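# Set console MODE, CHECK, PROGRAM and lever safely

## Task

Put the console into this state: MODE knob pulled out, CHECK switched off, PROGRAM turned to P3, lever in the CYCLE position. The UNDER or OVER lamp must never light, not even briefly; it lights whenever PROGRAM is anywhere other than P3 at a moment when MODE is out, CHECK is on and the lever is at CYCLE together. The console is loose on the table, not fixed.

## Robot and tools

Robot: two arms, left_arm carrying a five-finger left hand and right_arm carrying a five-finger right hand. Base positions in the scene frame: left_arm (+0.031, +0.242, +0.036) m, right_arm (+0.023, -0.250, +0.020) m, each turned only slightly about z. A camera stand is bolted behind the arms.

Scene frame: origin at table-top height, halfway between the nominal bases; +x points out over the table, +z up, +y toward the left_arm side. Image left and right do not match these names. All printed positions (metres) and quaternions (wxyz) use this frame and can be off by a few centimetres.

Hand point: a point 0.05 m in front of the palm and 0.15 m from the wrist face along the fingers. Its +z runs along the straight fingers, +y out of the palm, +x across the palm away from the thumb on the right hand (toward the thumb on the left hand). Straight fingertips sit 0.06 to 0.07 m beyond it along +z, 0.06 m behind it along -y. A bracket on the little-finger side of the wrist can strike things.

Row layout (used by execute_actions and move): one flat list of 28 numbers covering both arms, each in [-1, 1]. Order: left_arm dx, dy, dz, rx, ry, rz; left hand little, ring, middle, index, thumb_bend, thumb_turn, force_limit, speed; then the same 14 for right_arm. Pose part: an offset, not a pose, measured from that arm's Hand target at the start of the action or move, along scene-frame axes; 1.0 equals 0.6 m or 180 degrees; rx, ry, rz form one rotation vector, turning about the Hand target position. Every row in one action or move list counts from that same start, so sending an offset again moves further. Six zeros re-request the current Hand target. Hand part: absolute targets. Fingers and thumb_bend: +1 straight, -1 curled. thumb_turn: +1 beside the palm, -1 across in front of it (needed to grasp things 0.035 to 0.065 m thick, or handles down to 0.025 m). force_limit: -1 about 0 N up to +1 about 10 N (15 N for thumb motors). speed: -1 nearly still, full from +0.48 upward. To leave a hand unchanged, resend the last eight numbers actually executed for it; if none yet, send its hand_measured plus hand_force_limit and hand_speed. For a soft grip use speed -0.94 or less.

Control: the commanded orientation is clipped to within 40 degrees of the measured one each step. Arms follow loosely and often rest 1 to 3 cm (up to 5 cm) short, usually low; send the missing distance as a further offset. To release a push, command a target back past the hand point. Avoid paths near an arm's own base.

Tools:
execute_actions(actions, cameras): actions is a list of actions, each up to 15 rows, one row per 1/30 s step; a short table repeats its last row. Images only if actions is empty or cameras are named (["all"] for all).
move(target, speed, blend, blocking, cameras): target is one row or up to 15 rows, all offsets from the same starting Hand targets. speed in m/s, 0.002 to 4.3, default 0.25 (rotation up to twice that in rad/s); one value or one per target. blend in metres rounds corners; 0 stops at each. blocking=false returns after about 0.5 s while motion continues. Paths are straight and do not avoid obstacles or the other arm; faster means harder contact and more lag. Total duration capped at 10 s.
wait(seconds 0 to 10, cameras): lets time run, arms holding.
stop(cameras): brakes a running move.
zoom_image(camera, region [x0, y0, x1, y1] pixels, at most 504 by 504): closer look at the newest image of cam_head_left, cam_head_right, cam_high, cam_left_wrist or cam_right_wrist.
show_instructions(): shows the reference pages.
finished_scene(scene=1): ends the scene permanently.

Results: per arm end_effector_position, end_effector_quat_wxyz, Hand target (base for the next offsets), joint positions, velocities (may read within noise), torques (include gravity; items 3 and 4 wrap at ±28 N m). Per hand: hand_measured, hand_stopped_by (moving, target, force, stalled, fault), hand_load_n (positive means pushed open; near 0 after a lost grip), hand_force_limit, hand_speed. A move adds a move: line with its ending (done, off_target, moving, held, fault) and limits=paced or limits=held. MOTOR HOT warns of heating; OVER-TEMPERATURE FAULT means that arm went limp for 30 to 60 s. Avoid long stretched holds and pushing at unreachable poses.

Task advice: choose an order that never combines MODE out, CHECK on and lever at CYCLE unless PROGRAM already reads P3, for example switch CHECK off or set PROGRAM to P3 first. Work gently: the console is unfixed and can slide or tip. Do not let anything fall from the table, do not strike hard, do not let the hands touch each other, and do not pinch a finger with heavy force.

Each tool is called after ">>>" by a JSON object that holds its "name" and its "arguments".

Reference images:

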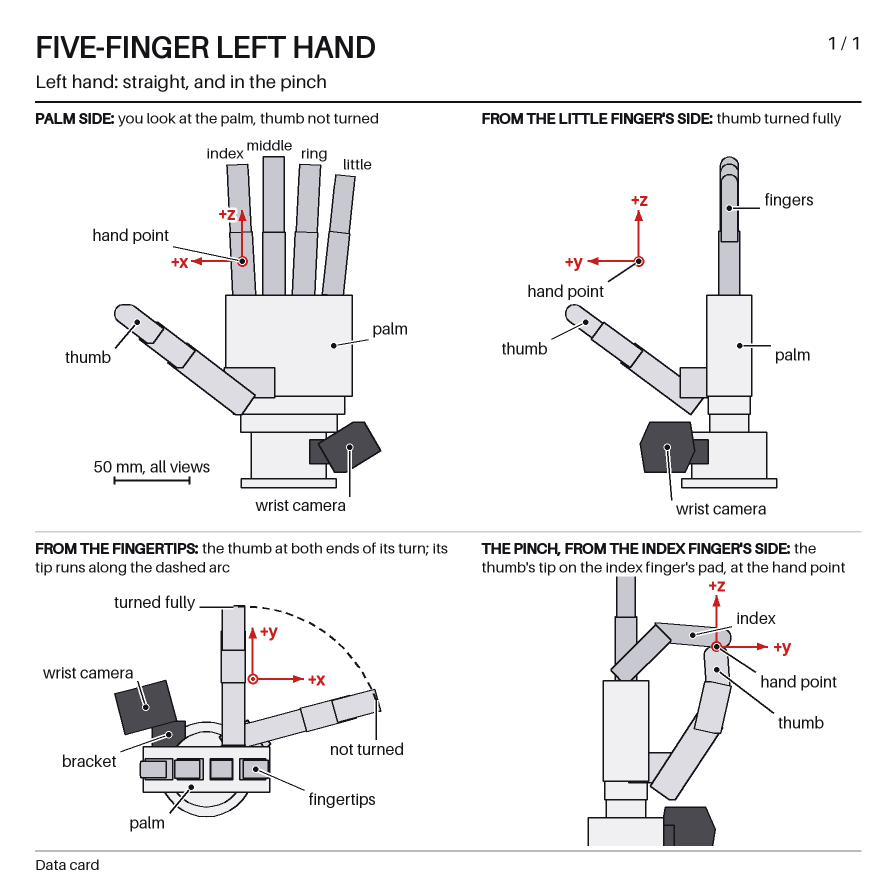

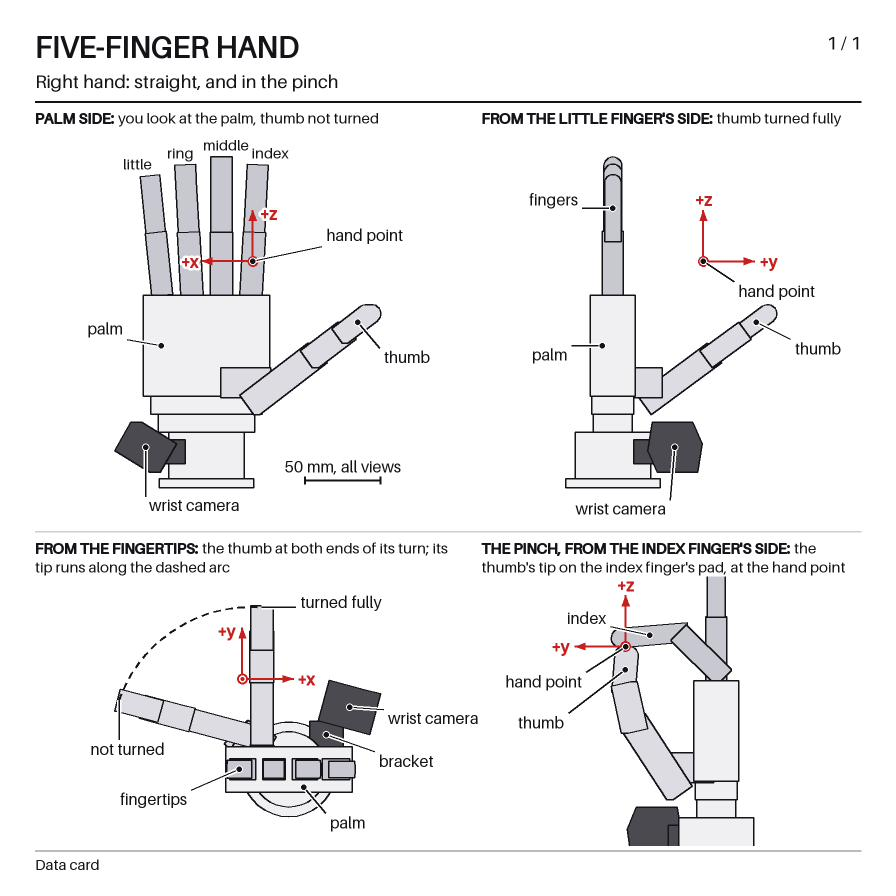

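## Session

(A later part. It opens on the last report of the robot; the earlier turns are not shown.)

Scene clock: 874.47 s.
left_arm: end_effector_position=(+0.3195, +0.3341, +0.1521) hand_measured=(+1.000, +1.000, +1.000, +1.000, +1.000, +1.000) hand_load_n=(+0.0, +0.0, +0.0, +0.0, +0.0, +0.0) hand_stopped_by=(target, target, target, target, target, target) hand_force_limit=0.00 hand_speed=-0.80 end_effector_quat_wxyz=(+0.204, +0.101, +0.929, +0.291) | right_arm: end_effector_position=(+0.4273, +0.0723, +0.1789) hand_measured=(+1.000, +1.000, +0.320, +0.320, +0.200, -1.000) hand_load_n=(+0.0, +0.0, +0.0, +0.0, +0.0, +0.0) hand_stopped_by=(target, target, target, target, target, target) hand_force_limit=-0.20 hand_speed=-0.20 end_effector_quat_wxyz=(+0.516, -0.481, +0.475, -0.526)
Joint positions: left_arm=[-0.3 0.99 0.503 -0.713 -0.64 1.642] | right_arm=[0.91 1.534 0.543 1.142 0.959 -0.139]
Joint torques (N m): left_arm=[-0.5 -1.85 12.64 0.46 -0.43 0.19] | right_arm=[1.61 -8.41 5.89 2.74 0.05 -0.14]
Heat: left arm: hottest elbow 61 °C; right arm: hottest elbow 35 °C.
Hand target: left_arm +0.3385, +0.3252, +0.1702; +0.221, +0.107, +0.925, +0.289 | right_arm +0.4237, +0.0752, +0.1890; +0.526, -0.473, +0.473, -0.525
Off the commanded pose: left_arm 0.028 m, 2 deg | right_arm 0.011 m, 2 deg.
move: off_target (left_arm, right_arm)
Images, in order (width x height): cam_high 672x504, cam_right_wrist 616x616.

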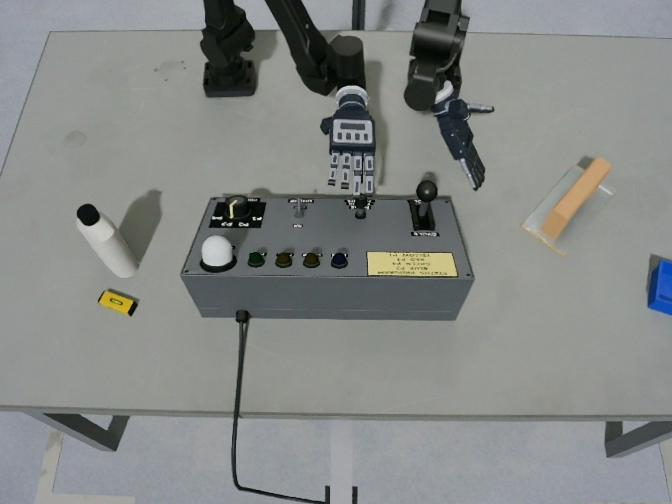

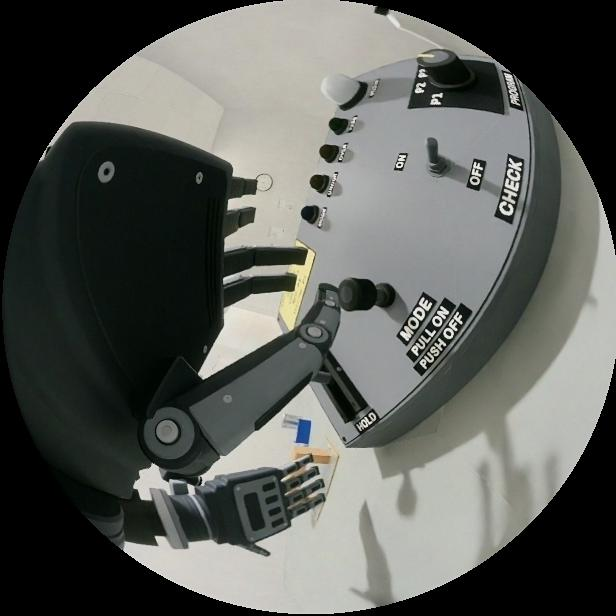

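>>> {"name": "move", "arguments": {"target": [0, 0, 0, 0, 0, 0, 1, 1, 1, 1, 1, 1, 0, -0.8, 0.020, -0.009, -0.0877, 0, 0, 0, 1, 1, 0.32, 0.32, 0.2, -1, -0.2, -0.2], "speed": 0.06, "cameras": ["cam_high", "cam_right_wrist"]}}

>>> {"name": "zoom_image", "arguments": {"camera": "cam_high", "region": [330, 170, 390, 230]}}

>>> {"name": "zoom_image", "arguments": {"camera": "cam_right_wrist", "region": [240, 220, 420, 400]}}

Scene clock: 884.70 s.
left_arm: end_effector_position=(+0.3195, +0.3341, +0.1521) hand_measured=(+1.000, +1.000, +1.000, +1.000, +1.000, +1.000) hand_load_n=(+0.0, +0.0, +0.0, +0.0, +0.0, +0.0) hand_stopped_by=(target, target, target, target, target, target) hand_force_limit=0.00 hand_speed=-0.80 end_effector_quat_wxyz=(+0.204, +0.101, +0.929, +0.291) | right_arm: end_effector_position=(+0.4319, +0.0735, +0.1386) hand_measured=(+1.000, +1.000, +0.320, +0.320, +0.200, -1.000) hand_load_n=(+0.0, +0.0, +0.0, +0.0, +0.0, +0.0) hand_stopped_by=(target, target, target, target, target, target) hand_force_limit=-0.20 hand_speed=-0.20 end_effector_quat_wxyz=(+0.526, -0.478, +0.471, -0.523)
Joint positions: left_arm=[-0.3 0.99 0.503 -0.713 -0.64 1.642] | right_arm=[0.897 1.693 0.527 1.334 0.931 -0.14]
Joint torques (N m): left_arm=[-1.14 -1.44 12.56 0.28 -0.47 0.17] | right_arm=[-0.56 -7.36 4.66 2.67 -0.18 -0.06]
Heat: left arm: hottest elbow 61 °C; right arm: hottest elbow 35 °C.
Hand target: left_arm +0.3385, +0.3252, +0.1702; +0.221, +0.107, +0.925, +0.289 | right_arm +0.4356, +0.0698, +0.1363; +0.526, -0.473, +0.473, -0.525
Off the commanded pose: left_arm 0.028 m, 2 deg | right_arm 0.006 m, 1 deg.
move: off_target (left_arm)
Images, in order (width x height): cam_high 672x504, cam_right_wrist 616x616.

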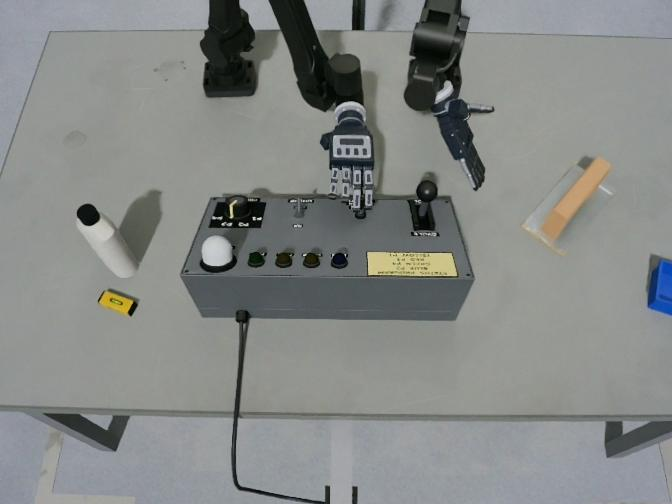

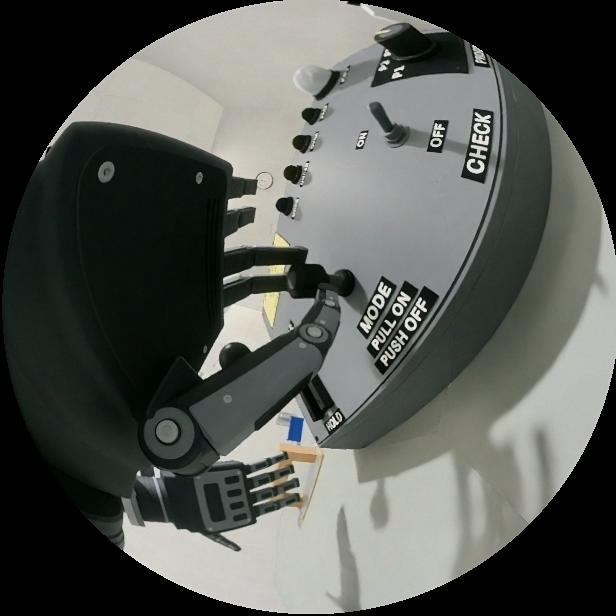

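Scaled by 8.400.

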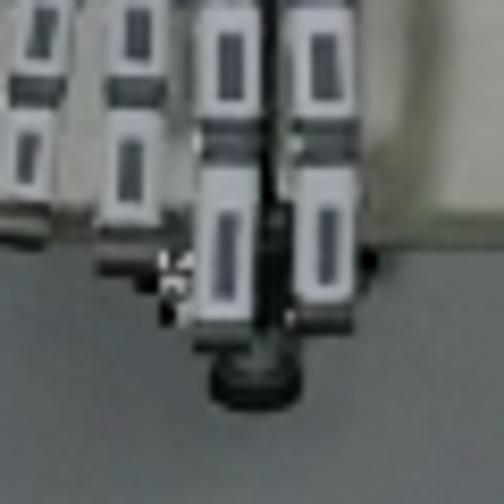

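Scaled by 2.800 from the camera's 616x616 image, which has a finer 880x880 frame.

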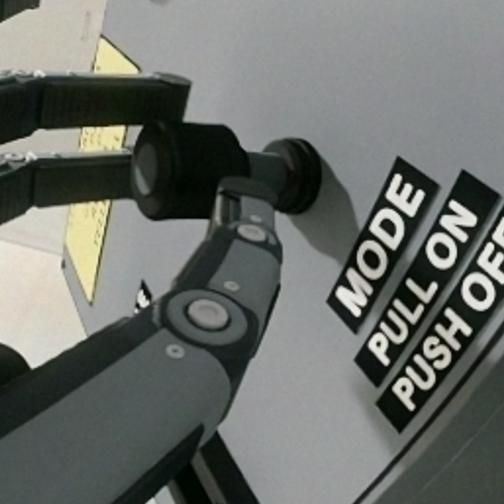

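>>> {"name": "move", "arguments": {"target": [0, 0, 0, 0, 0, 0, 1, 1, 1, 1, 1, 1, 0, -0.8, 0.008, -0.013, 0.0, 0, 0, 0, 1, 1, 0.32, 0.32, 0.2, -1, -0.2, -0.2], "speed": 0.06, "cameras": ["cam_high", "cam_right_wrist"]}}

>>> {"name": "zoom_image", "arguments": {"camera": "cam_high", "region": [330, 170, 390, 230]}}

>>> {"name": "zoom_image", "arguments": {"camera": "cam_right_wrist", "region": [240, 220, 420, 400]}}

Scene clock: 895.60 s.
left_arm: end_effector_position=(+0.3195, +0.3341, +0.1521) hand_measured=(+1.000, +1.000, +1.000, +1.000, +1.000, +1.000) hand_load_n=(+0.0, +0.0, +0.0, +0.0, +0.0, +0.0) hand_stopped_by=(target, target, target, target, target, target) hand_force_limit=0.00 hand_speed=-0.80 end_effector_quat_wxyz=(+0.204, +0.101, +0.929, +0.291) | right_arm: end_effector_position=(+0.4372, +0.0658, +0.1364) hand_measured=(+1.000, +1.000, +0.320, +0.320, +0.200, -1.000) hand_load_n=(+0.0, +0.0, +0.0, +0.0, +0.0, +0.0) hand_stopped_by=(target, target, target, target, target, target) hand_force_limit=-0.20 hand_speed=-0.20 end_effector_quat_wxyz=(+0.523, -0.480, +0.469, -0.525)
Joint positions: left_arm=[-0.3 0.99 0.503 -0.713 -0.64 1.642] | right_arm=[0.873 1.693 0.52 1.334 0.908 -0.14]
Joint torques (N m): left_arm=[-0.73 -1.85 12.49 0.44 -0.45 0.16] | right_arm=[-0.26 -8.12 4.46 2.65 -0.17 0.01]
Heat: left arm: hottest elbow 61 °C; right arm: hottest elbow 34 °C.
Hand target: left_arm +0.3385, +0.3252, +0.1702; +0.221, +0.107, +0.925, +0.289 | right_arm +0.4405, +0.0619, +0.1363; +0.526, -0.473, +0.473, -0.525
Off the commanded pose: left_arm 0.028 m, 2 deg | right_arm 0.005 m, 1 deg.
move: off_target (left_arm)
Images, in order (width x height): cam_high 672x504, cam_right_wrist 616x616.

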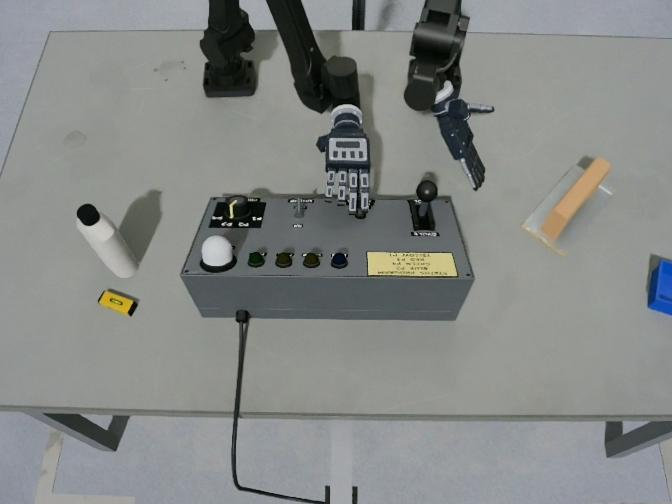

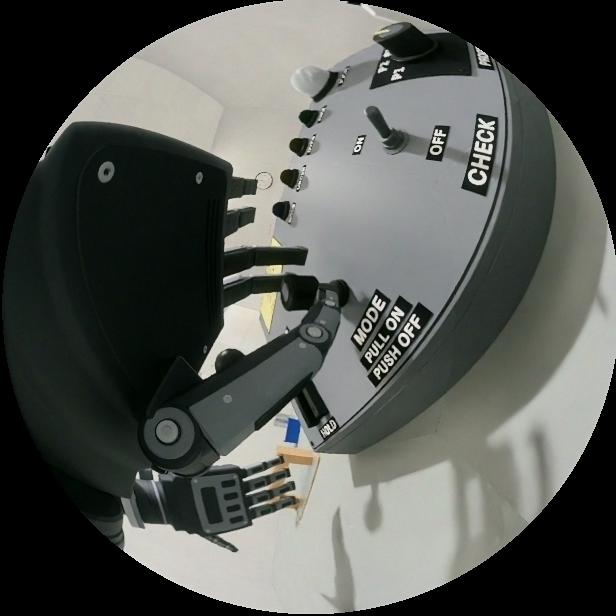

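Scaled by 8.400.

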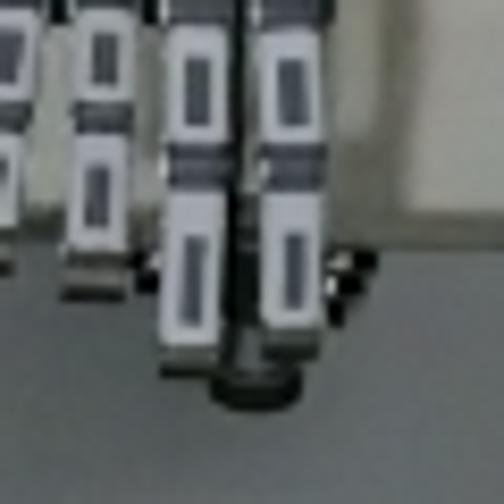

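Scaled by 2.800 from the camera's 616x616 image, which has a finer 880x880 frame.

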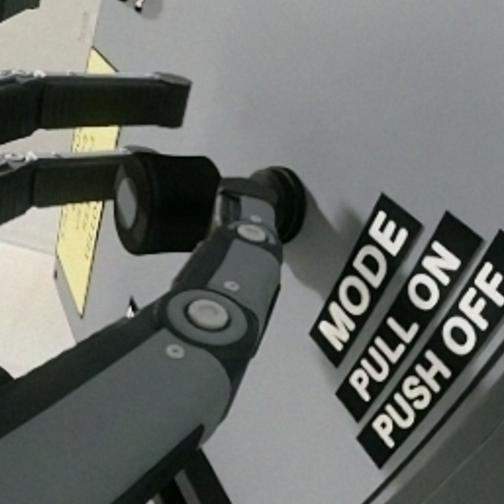

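>>> {"name": "move", "arguments": {"target": [0, 0, 0, 0, 0, 0, 1, 1, 1, 1, 1, 1, 0, -0.8, 0.0, 0.016, 0.0, 0, 0, 0, 1, 1, 0.32, 0.32, 0.2, -1, -0.2, -0.2], "speed": 0.06, "cameras": ["cam_high", "cam_right_wrist"]}}

>>> {"name": "zoom_image", "arguments": {"camera": "cam_high", "region": [330, 170, 390, 230]}}

>>> {"name": "zoom_image", "arguments": {"camera": "cam_right_wrist", "region": [240, 220, 420, 400]}}

Scene clock: 904.73 s.
left_arm: end_effector_position=(+0.3195, +0.3341, +0.1521) hand_measured=(+1.000, +1.000, +1.000, +1.000, +1.000, +1.000) hand_load_n=(+0.0, +0.0, +0.0, +0.0, +0.0, +0.0) hand_stopped_by=(target, target, target, target, target, target) hand_force_limit=0.00 hand_speed=-0.80 end_effector_quat_wxyz=(+0.204, +0.101, +0.929, +0.291) | right_arm: end_effector_position=(+0.4374, +0.0640, +0.1335) hand_measured=(+1.000, +1.000, +0.320, +0.320, +0.200, -1.000) hand_load_n=(+0.0, +0.0, +0.0, +0.0, +0.0, +0.0) hand_stopped_by=(target, target, target, target, target, target) hand_force_limit=-0.20 hand_speed=-0.20 end_effector_quat_wxyz=(+0.519, -0.480, +0.472, -0.527)
Joint positions: left_arm=[-0.3 0.99 0.503 -0.713 -0.64 1.642] | right_arm=[0.873 1.699 0.52 1.334 0.917 -0.14]
Joint torques (N m): left_arm=[-0.73 -1.2 12.51 0.47 -0.42 0.19] | right_arm=[1.03 -7.41 6.08 2.4 0.07 -0.01]
Heat: left arm: hottest elbow 61 °C; right arm: hottest elbow 34 °C.
Hand target: left_arm +0.3385, +0.3252, +0.1702; +0.221, +0.107, +0.925, +0.289 | right_arm +0.4405, +0.0715, +0.1363; +0.526, -0.473, +0.473, -0.525
Off the commanded pose: left_arm 0.028 m, 2 deg | right_arm 0.009 m, 1 deg.
move: off_target (left_arm)
Images, in order (width x height): cam_high 672x504, cam_right_wrist 616x616.

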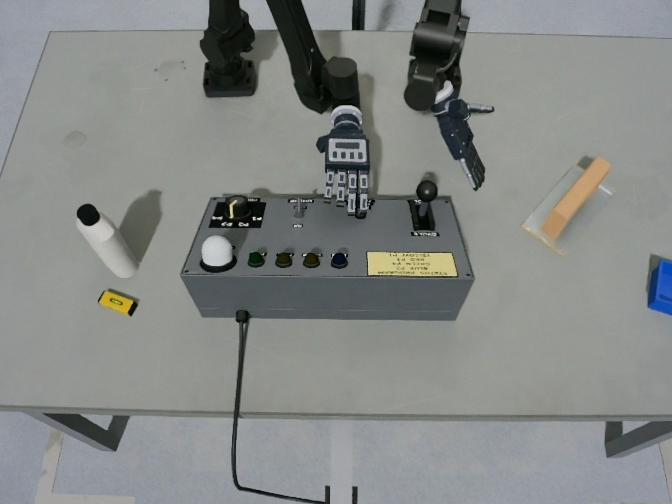

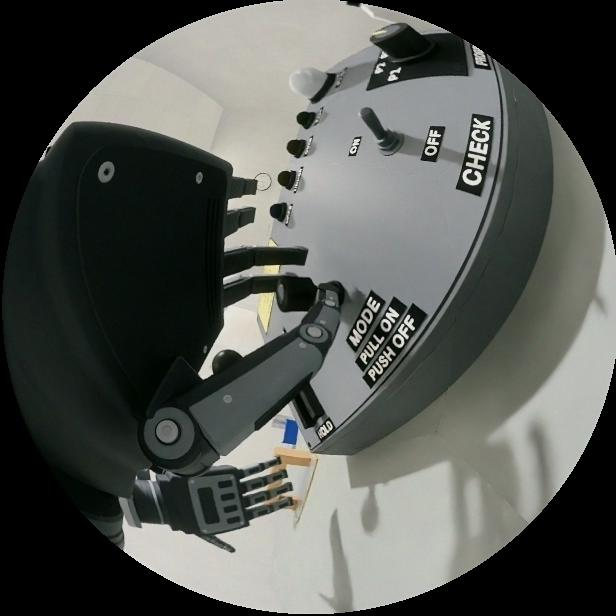

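Scaled by 8.400.

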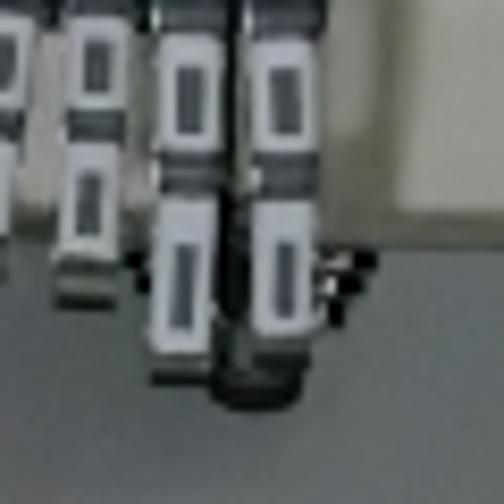

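Scaled by 2.800 from the camera's 616x616 image, which has a finer 880x880 frame.

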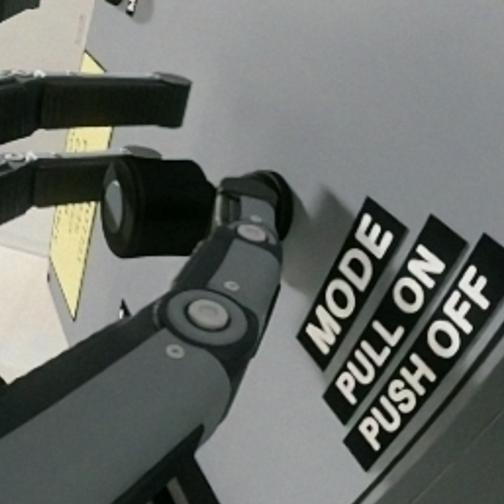

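>>> {"name": "move", "arguments": {"target": [0, 0, 0, 0, 0, 0, 1, 1, 1, 1, 1, 1, 0, -0.8, 0.0, 0.01, 0.004, 0, 0, 0, 1, 1, 0.32, 0.32, 0.2, -1, -0.2, -0.2], "speed": 0.06, "cameras": ["cam_high", "cam_right_wrist"]}}

>>> {"name": "zoom_image", "arguments": {"camera": "cam_high", "region": [330, 170, 390, 230]}}

>>> {"name": "zoom_image", "arguments": {"camera": "cam_right_wrist", "region": [240, 220, 420, 400]}}

Scene clock: 913.63 s.
left_arm: end_effector_position=(+0.3195, +0.3341, +0.1521) hand_measured=(+1.000, +1.000, +1.000, +1.000, +1.000, +1.000) hand_load_n=(+0.0, +0.0, +0.0, +0.0, +0.0, +0.0) hand_stopped_by=(target, target, target, target, target, target) hand_force_limit=0.00 hand_speed=-0.80 end_effector_quat_wxyz=(+0.204, +0.101, +0.929, +0.291) | right_arm: end_effector_position=(+0.4373, +0.0651, +0.1348) hand_measured=(+1.000, +1.000, +0.320, +0.320, +0.200, -1.000) hand_load_n=(-0.5, +0.0, +0.0, +0.0, +0.0, +0.0) hand_stopped_by=(target, target, target, target, target, target) hand_force_limit=-0.20 hand_speed=-0.20 end_effector_quat_wxyz=(+0.519, -0.477, +0.474, -0.528)
Joint positions: left_arm=[-0.3 0.99 0.503 -0.713 -0.64 1.642] | right_arm=[0.877 1.699 0.524 1.334 0.927 -0.14]
Joint torques (N m): left_arm=[-0.5 -1.14 12.59 0.24 -0.41 0.18] | right_arm=[1.55 -7.59 6.9 1.95 0.05 -0.06]
Heat: left arm: hottest elbow 62 °C; right arm: hottest elbow 34 °C.
Hand target: left_arm +0.3385, +0.3252, +0.1702; +0.221, +0.107, +0.925, +0.289 | right_arm +0.4405, +0.0777, +0.1388; +0.526, -0.473, +0.473, -0.525
Off the commanded pose: left_arm 0.028 m, 2 deg | right_arm 0.013 m, 1 deg.
move: off_target (left_arm, right_arm)
Images, in order (width x height): cam_high 672x504, cam_right_wrist 616x616.

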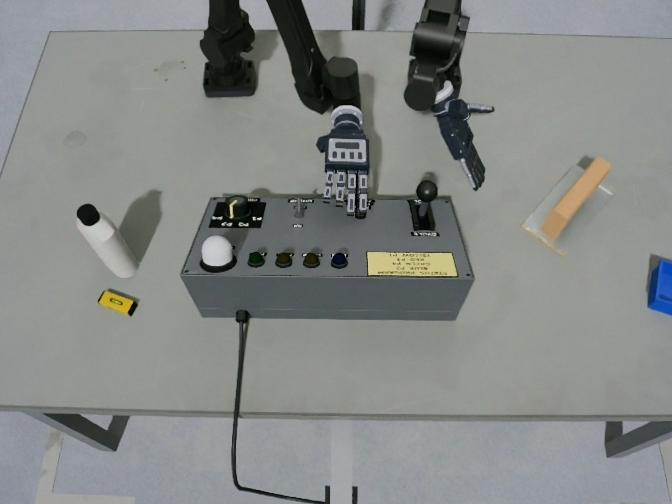

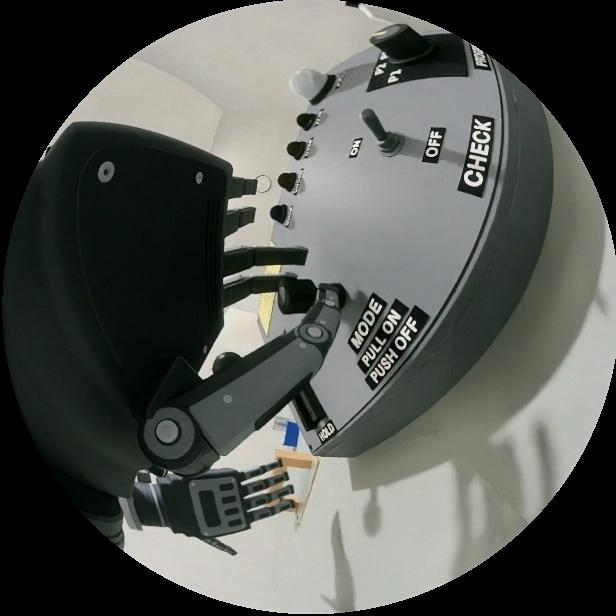

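Scaled by 8.400.

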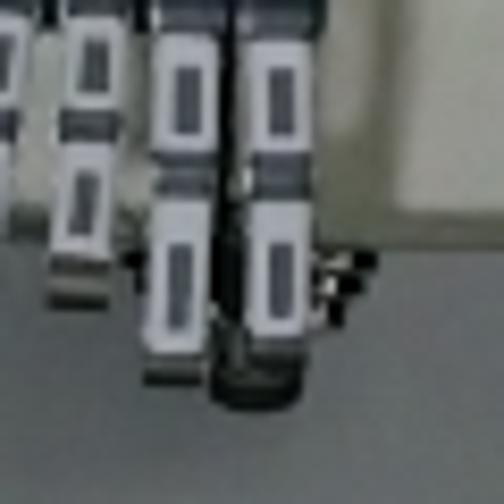

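Scaled by 2.800 from the camera's 616x616 image, which has a finer 880x880 frame.

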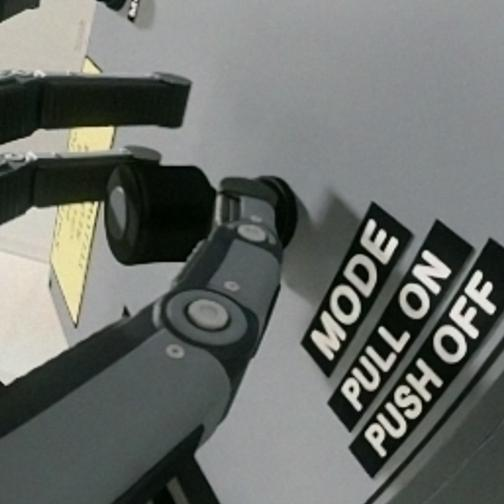

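>>> {"name": "execute_actions", "arguments": {"actions": [[[0,0,0,0,0,0,1,1,1,1,1,1,0,-0.8,0,0.005,0,0,0,0,1,1,0.32,0.32,0.2,-1,-0.2,-0.2],[0,0,0,0,0,0,1,1,1,1,1,1,0,-0.8,0,0.010,0,0,0,0,1,1,0.32,0.32,0.2,-1,-0.2,-0.2],[0,0,0,0,0,0,1,1,1,1,1,1,0,-0.8,0,0.015,0,0,0,0,1,1,0.32,0.32,0.2,-1,-0.2,-0.2],[0,0,0,0,0,0,1,1,1,1,1,1,0,-0.8,0,0.018,0,0,0,0,1,1,0.32,0.32,0.2,-1,-0.2,-0.2],[0,0,0,0,0,0,1,1,1,1,1,1,0,-0.8,0,0.018,0,0,0,0,1,1,0.32,0.32,0.2,-1,-0.2,-0.2],[0,0,0,0,0,0,1,1,1,1,1,1,0,-0.8,0,0.014,0,0,0,0,1,1,0.32,0.32,0.2,-1,-0.2,-0.2],[0,0,0,0,0,0,1,1,1,1,1,1,0,-0.8,0,0.010,0,0,0,0,1,1,0.32,0.32,0.2,-1,-0.2,-0.2],[0,0,0,0,0,0,1,1,1,1,1,1,0,-0.8,0,0.006,0,0,0,0,1,1,0.32,0.32,0.2,-1,-0.2,-0.2],[0,0,0,0,0,0,1,1,1,1,1,1,0,-0.8,0,0.002,0,0,0,0,1,1,0.32,0.32,0.2,-1,-0.2,-0.2],[0,0,0,0,0,0,1,1,1,1,1,1,0,-0.8,0,-0.002,0,0,0,0,1,1,0.32,0.32,0.2,-1,-0.2,-0.2],[0,0,0,0,0,0,1,1,1,1,1,1,0,-0.8,0,-0.006,0,0,0,0,1,1,0.32,0.32,0.2,-1,-0.2,-0.2]]], "cameras": ["cam_high", "cam_right_wrist"]}}

>>> {"name": "zoom_image", "arguments": {"camera": "cam_high", "region": [330, 170, 390, 230]}}

>>> {"name": "zoom_image", "arguments": {"camera": "cam_right_wrist", "region": [240, 220, 420, 400]}}

Scene clock: 931.77 s.
left_arm: end_effector_position=(+0.3195, +0.3341, +0.1521) hand_measured=(+1.000, +1.000, +1.000, +1.000, +1.000, +1.000) hand_load_n=(+0.0, +0.0, +0.0, +0.0, +0.0, +0.0) hand_stopped_by=(target, target, target, target, target, target) hand_force_limit=0.00 hand_speed=-0.80 end_effector_quat_wxyz=(+0.204, +0.101, +0.929, +0.291) | right_arm: end_effector_position=(+0.4374, +0.0744, +0.1369) hand_measured=(+1.000, +1.000, +0.320, +0.320, +0.200, -1.000) hand_load_n=(+0.0, +0.0, -0.5, +0.0, +0.0, +0.0) hand_stopped_by=(target, target, target, target, target, target) hand_force_limit=-0.20 hand_speed=-0.20 end_effector_quat_wxyz=(+0.524, -0.477, +0.472, -0.525)
Joint positions: left_arm=[-0.3 0.99 0.503 -0.713 -0.64 1.642] | right_arm=[0.888 1.707 0.54 1.334 0.928 -0.14]
Joint torques (N m): left_arm=[0.15 -1.08 12.41 0.47 -0.4 0.16] | right_arm=[0.44 -8.29 5.05 1.91 -0.19 -0.05]
Heat: left arm: hottest elbow 62 °C; right arm: hottest elbow 35 °C.
Hand target: left_arm +0.3385, +0.3252, +0.1702; +0.221, +0.107, +0.925, +0.289 | right_arm +0.4404, +0.0740, +0.1387; +0.526, -0.473, +0.473, -0.525
Off the commanded pose: left_arm 0.028 m, 2 deg | right_arm 0.004 m, 1 deg.
Images, in order (width x height): cam_high 672x504, cam_right_wrist 616x616.

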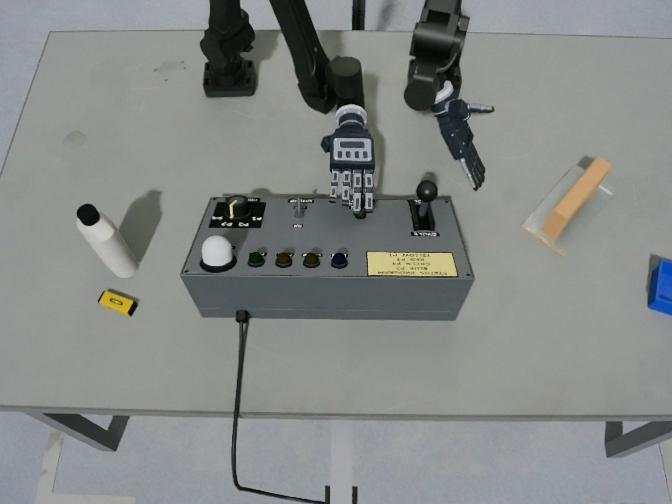

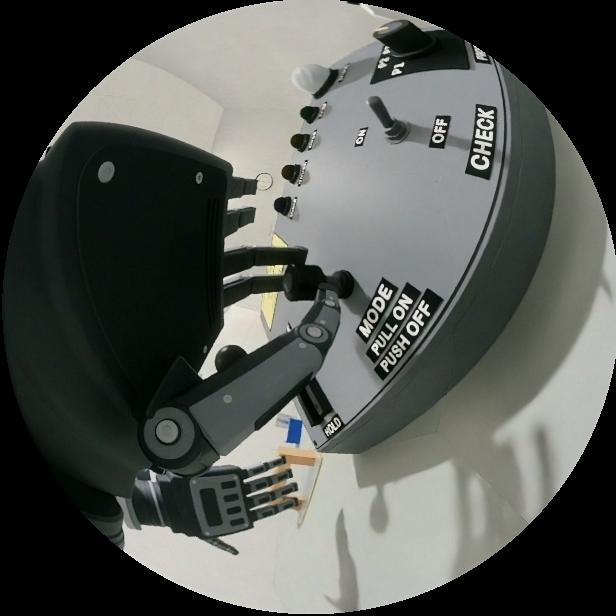

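Scaled by 8.400.

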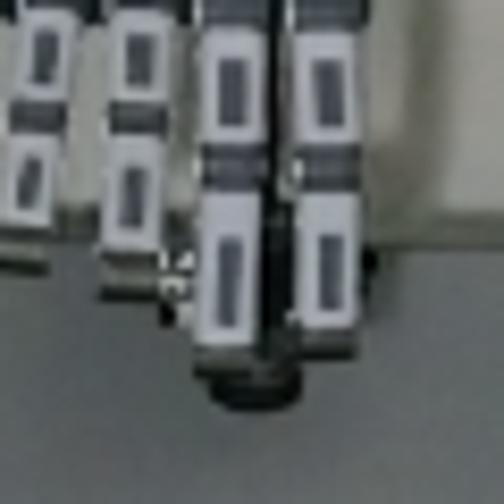

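Scaled by 2.800 from the camera's 616x616 image, which has a finer 880x880 frame.

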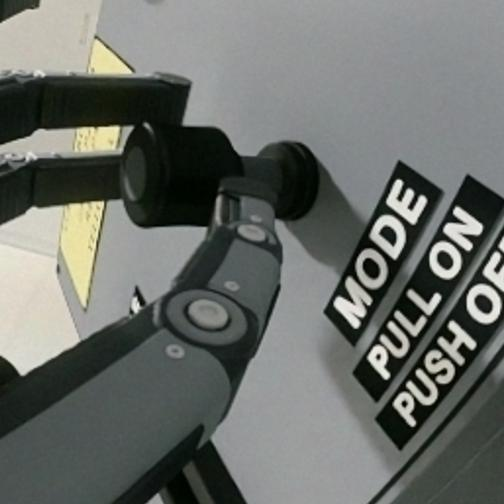

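>>> {"name": "execute_actions", "arguments": {"actions": [[[0,0,0,0,0,0,1,1,1,1,1,1,0,-0.8,0,-0.009,0,0,0,0,1,1,0.32,0.32,0.2,-1,-0.2,-0.2],[0,0,0,0,0,0,1,1,1,1,1,1,0,-0.8,0,-0.017,0,0,0,0,1,1,0.32,0.32,0.2,-1,-0.2,-0.2],[0,0,0,0,0,0,1,1,1,1,1,1,0,-0.8,0,-0.025,0,0,0,0,1,1,0.32,0.32,0.2,-1,-0.2,-0.2],[0,0,0,0,0,0,1,1,1,1,1,1,0,-0.8,0,-0.030,0,0,0,0,1,1,0.32,0.32,0.2,-1,-0.2,-0.2],[0,0,0,0,0,0,1,1,1,1,1,1,0,-0.8,0,-0.030,0,0,0,0,1,1,0.32,0.32,0.2,-1,-0.2,-0.2],[0,0,0,0,0,0,1,1,1,1,1,1,0,-0.8,0,-0.026,0,0,0,0,1,1,0.32,0.32,0.2,-1,-0.2,-0.2],[0,0,0,0,0,0,1,1,1,1,1,1,0,-0.8,0,-0.022,0,0,0,0,1,1,0.32,0.32,0.2,-1,-0.2,-0.2],[0,0,0,0,0,0,1,1,1,1,1,1,0,-0.8,0,-0.018,0,0,0,0,1,1,0.32,0.32,0.2,-1,-0.2,-0.2],[0,0,0,0,0,0,1,1,1,1,1,1,0,-0.8,0,-0.014,0,0,0,0,1,1,0.32,0.32,0.2,-1,-0.2,-0.2],[0,0,0,0,0,0,1,1,1,1,1,1,0,-0.8,0,-0.010,0,0,0,0,1,1,0.32,0.32,0.2,-1,-0.2,-0.2],[0,0,0,0,0,0,1,1,1,1,1,1,0,-0.8,0,-0.007,0,0,0,0,1,1,0.32,0.32,0.2,-1,-0.2,-0.2]]], "cameras": ["cam_high", "cam_right_wrist"]}}

>>> {"name": "zoom_image", "arguments": {"camera": "cam_high", "region": [330, 170, 390, 230]}}

>>> {"name": "zoom_image", "arguments": {"camera": "cam_right_wrist", "region": [240, 220, 420, 400]}}

Scene clock: 944.27 s.
left_arm: end_effector_position=(+0.3195, +0.3341, +0.1521) hand_measured=(+1.000, +1.000, +1.000, +1.000, +1.000, +1.000) hand_load_n=(+0.0, +0.0, +0.0, +0.0, +0.5, +0.0) hand_stopped_by=(target, target, target, target, target, target) hand_force_limit=0.00 hand_speed=-0.80 end_effector_quat_wxyz=(+0.204, +0.101, +0.929, +0.291) | right_arm: end_effector_position=(+0.4368, +0.0623, +0.1280) hand_measured=(+1.000, +1.000, +0.320, +0.320, +0.200, -1.000) hand_load_n=(-0.5, +0.0, -0.5, +0.0, +0.0, +0.0) hand_stopped_by=(target, target, target, target, target, target) hand_force_limit=-0.20 hand_speed=-0.20 end_effector_quat_wxyz=(+0.515, -0.485, +0.471, -0.527)
Joint positions: left_arm=[-0.3 0.99 0.503 -0.713 -0.64 1.642] | right_arm=[0.871 1.707 0.515 1.334 0.914 -0.14]
Joint torques (N m): left_arm=[-0.5 -1.08 12.53 0.54 -0.38 0.2] | right_arm=[0.85 -8.41 6.13 2.13 0.06 -0.02]
Heat: left arm: hottest elbow 62 °C; right arm: hottest elbow 34 °C.
Hand target: left_arm +0.3385, +0.3252, +0.1702; +0.221, +0.107, +0.925, +0.289 | right_arm +0.4405, +0.0698, +0.1388; +0.526, -0.473, +0.473, -0.525
Off the commanded pose: left_arm 0.028 m, 2 deg | right_arm 0.014 m, 2 deg.
Images, in order (width x height): cam_high 672x504, cam_right_wrist 616x616.

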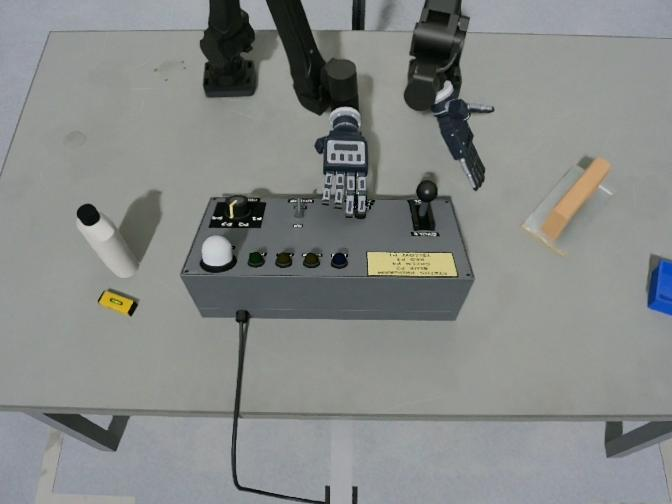

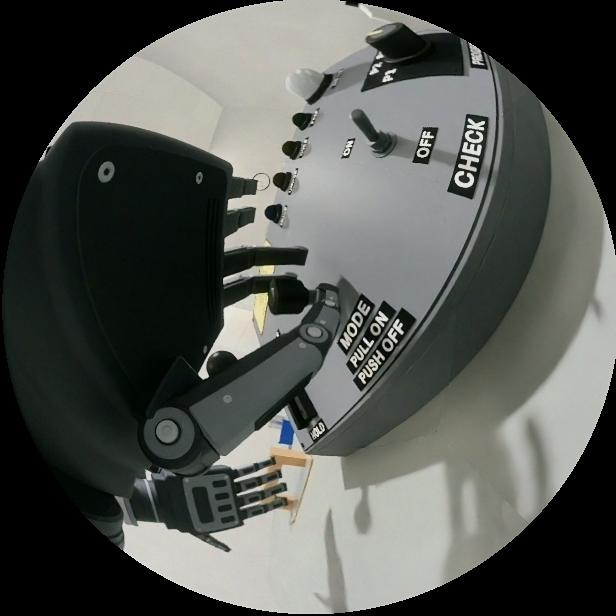

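Scaled by 8.400.

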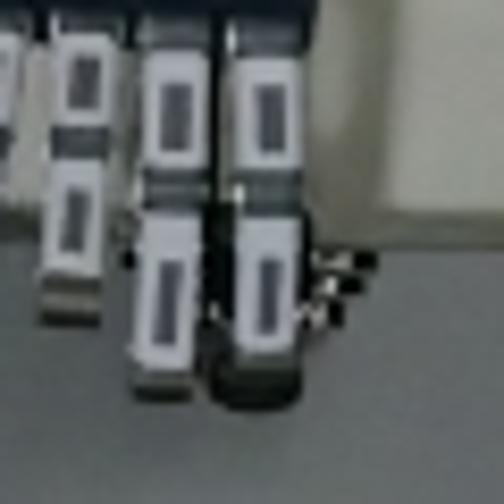

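Scaled by 2.800 from the camera's 616x616 image, which has a finer 880x880 frame.

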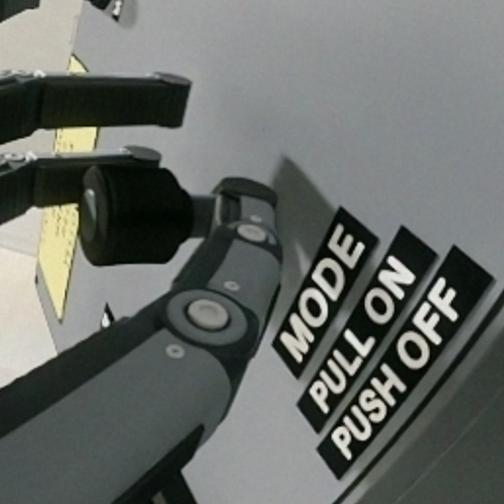

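>>> {"name": "move", "arguments": {"target": [0, 0, 0, 0, 0, 0, 1, 1, 1, 1, 1, 1, 0, -0.8, 0.0167, -0.004, -0.010, 0, 0, 0, 1, 1, 0.7, 0.28, 0.2, -1, -0.2, -0.2], "speed": 0.05, "cameras": ["cam_high", "cam_right_wrist"]}}

>>> {"name": "zoom_image", "arguments": {"camera": "cam_high", "region": [330, 170, 390, 230]}}

>>> {"name": "zoom_image", "arguments": {"camera": "cam_right_wrist", "region": [240, 220, 420, 400]}}

Scene clock: 959.40 s.
left_arm: end_effector_position=(+0.3195, +0.3341, +0.1521) hand_measured=(+1.000, +1.000, +1.000, +1.000, +1.000, +1.000) hand_load_n=(+0.0, +0.0, +0.0, +0.0, +0.0, +0.0) hand_stopped_by=(target, target, target, target, target, target) hand_force_limit=0.00 hand_speed=-0.80 end_effector_quat_wxyz=(+0.204, +0.101, +0.929, +0.291) | right_arm: end_effector_position=(+0.4394, +0.0614, +0.1251) hand_measured=(+1.000, +1.000, +0.700, +0.280, +0.200, -1.000) hand_load_n=(+0.0, +0.0, +0.0, +0.0, +0.0, +0.0) hand_stopped_by=(target, target, target, target, target, target) hand_force_limit=-0.20 hand_speed=-0.20 end_effector_quat_wxyz=(+0.515, -0.489, +0.468, -0.526)
Joint positions: left_arm=[-0.3 0.99 0.503 -0.713 -0.64 1.642] | right_arm=[0.861 1.713 0.515 1.334 0.895 -0.139]
Joint torques (N m): left_arm=[-0.73 -2.02 12.64 0.23 -0.44 0.17] | right_arm=[-0.09 -7.59 6.86 2.59 -0.18 0.03]
Heat: left arm: hottest elbow 62 °C; right arm: hottest elbow 34 °C.
Hand target: left_arm +0.3385, +0.3252, +0.1702; +0.221, +0.107, +0.925, +0.289 | right_arm +0.4505, +0.0675, +0.1328; +0.526, -0.473, +0.473, -0.525
Off the commanded pose: left_arm 0.028 m, 2 deg | right_arm 0.015 m, 2 deg.
move: off_target (left_arm, right_arm)
Images, in order (width x height): cam_high 672x504, cam_right_wrist 616x616.

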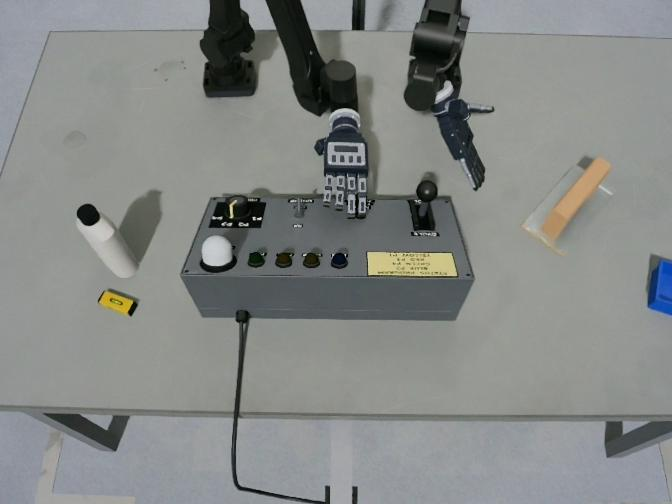

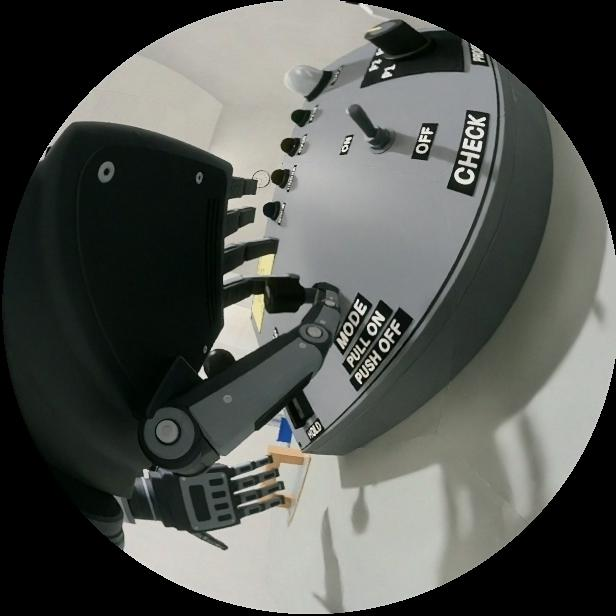

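Scaled by 8.400.

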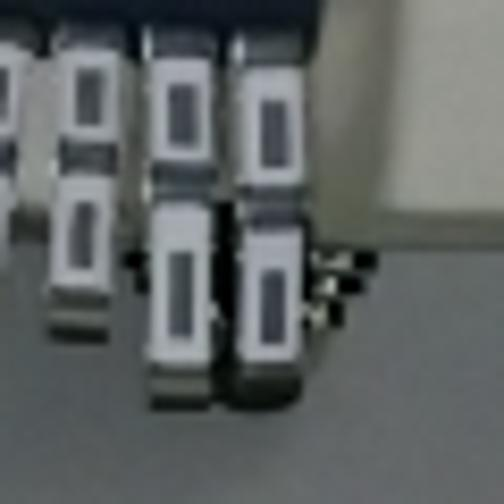

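Scaled by 2.800 from the camera's 616x616 image, which has a finer 880x880 frame.

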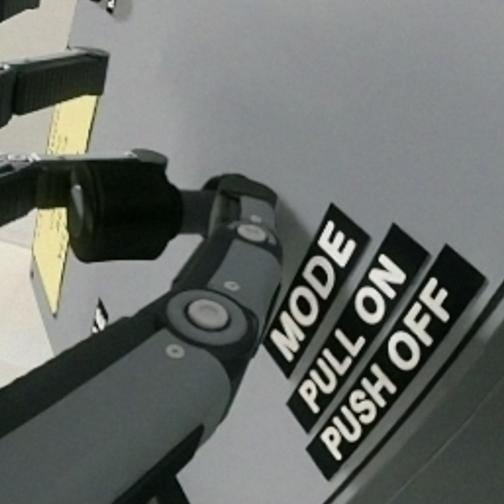

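>>> {"name": "move", "arguments": {"target": [0, 0, 0, 0, 0, 0, 1, 1, 1, 1, 1, 1, 0, -0.8, 0, 0, 0, 0, 0, 0, 1, 1, 0.7, -0.45, 0.2, -1, 0.2, -0.9], "speed": 0.05, "cameras": ["cam_high", "cam_right_wrist"]}}

>>> {"name": "zoom_image", "arguments": {"camera": "cam_high", "region": [330, 170, 390, 230]}}

>>> {"name": "zoom_image", "arguments": {"camera": "cam_right_wrist", "region": [240, 220, 420, 400]}}

Scene clock: 966.20 s.
left_arm: end_effector_position=(+0.3195, +0.3341, +0.1521) hand_measured=(+1.000, +1.000, +1.000, +1.000, +1.000, +1.000) hand_load_n=(+0.0, +0.5, +0.0, +0.0, +0.0, +0.0) hand_stopped_by=(target, target, target, target, target, target) hand_force_limit=0.00 hand_speed=-0.80 end_effector_quat_wxyz=(+0.204, +0.101, +0.929, +0.291) | right_arm: end_effector_position=(+0.4484, +0.0640, +0.1331) hand_measured=(+1.000, +1.000, +0.700, +0.002, +0.200, -1.000) hand_load_n=(+0.0, +0.0, +0.0, +5.0, +1.0, -0.5) hand_stopped_by=(target, target, target, force, target, target) hand_force_limit=0.20 hand_speed=-0.90 end_effector_quat_wxyz=(+0.521, -0.478, +0.472, -0.527)
Joint positions: left_arm=[-0.3 0.99 0.503 -0.713 -0.64 1.642] | right_arm=[0.849 1.714 0.538 1.334 0.893 -0.135]
Joint torques (N m): left_arm=[-1.38 -1.14 12.49 0.55 -0.44 0.24] | right_arm=[0.44 -7.53 5.31 2.55 -0.11 0.01]
Heat: left arm: hottest elbow 62 °C; right arm: hottest elbow 34 °C.
Hand target: left_arm +0.3385, +0.3252, +0.1702; +0.221, +0.107, +0.925, +0.289 | right_arm +0.4505, +0.0673, +0.1328; +0.526, -0.473, +0.473, -0.525
Off the commanded pose: left_arm 0.028 m, 2 deg | right_arm 0.004 m, 1 deg.
move: off_target (left_arm)
Images, in order (width x height): cam_high 672x504, cam_right_wrist 616x616.

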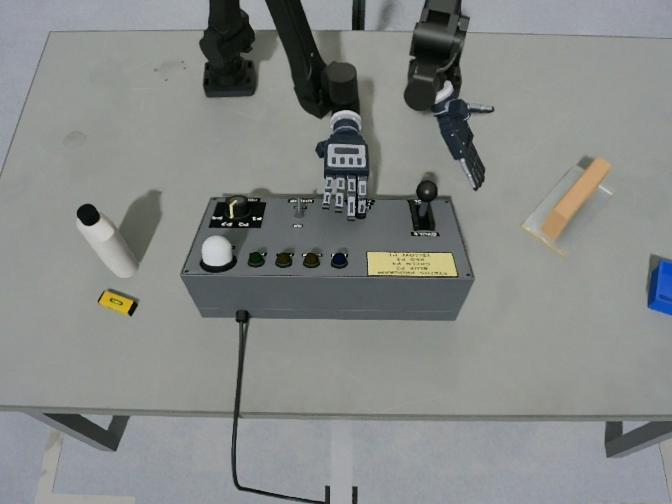

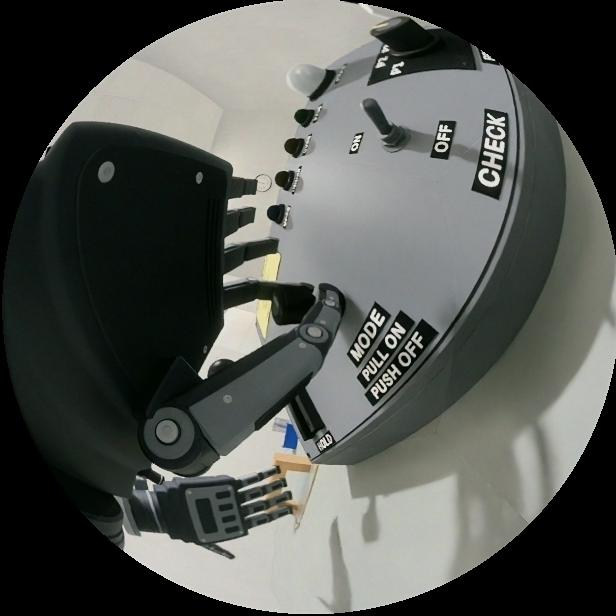

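Scaled by 8.400.

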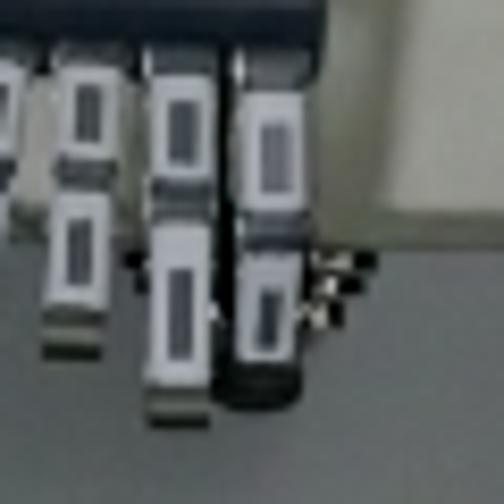

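Scaled by 2.800 from the camera's 616x616 image, which has a finer 880x880 frame.

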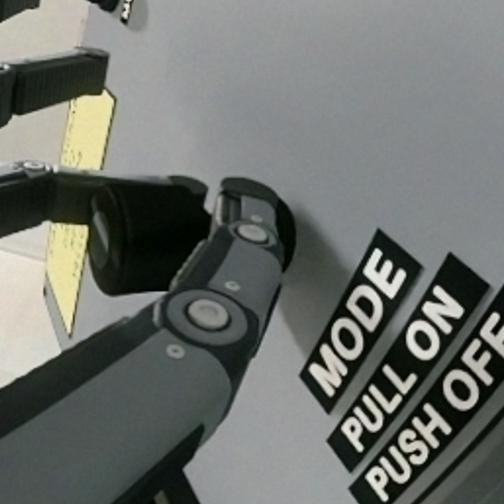

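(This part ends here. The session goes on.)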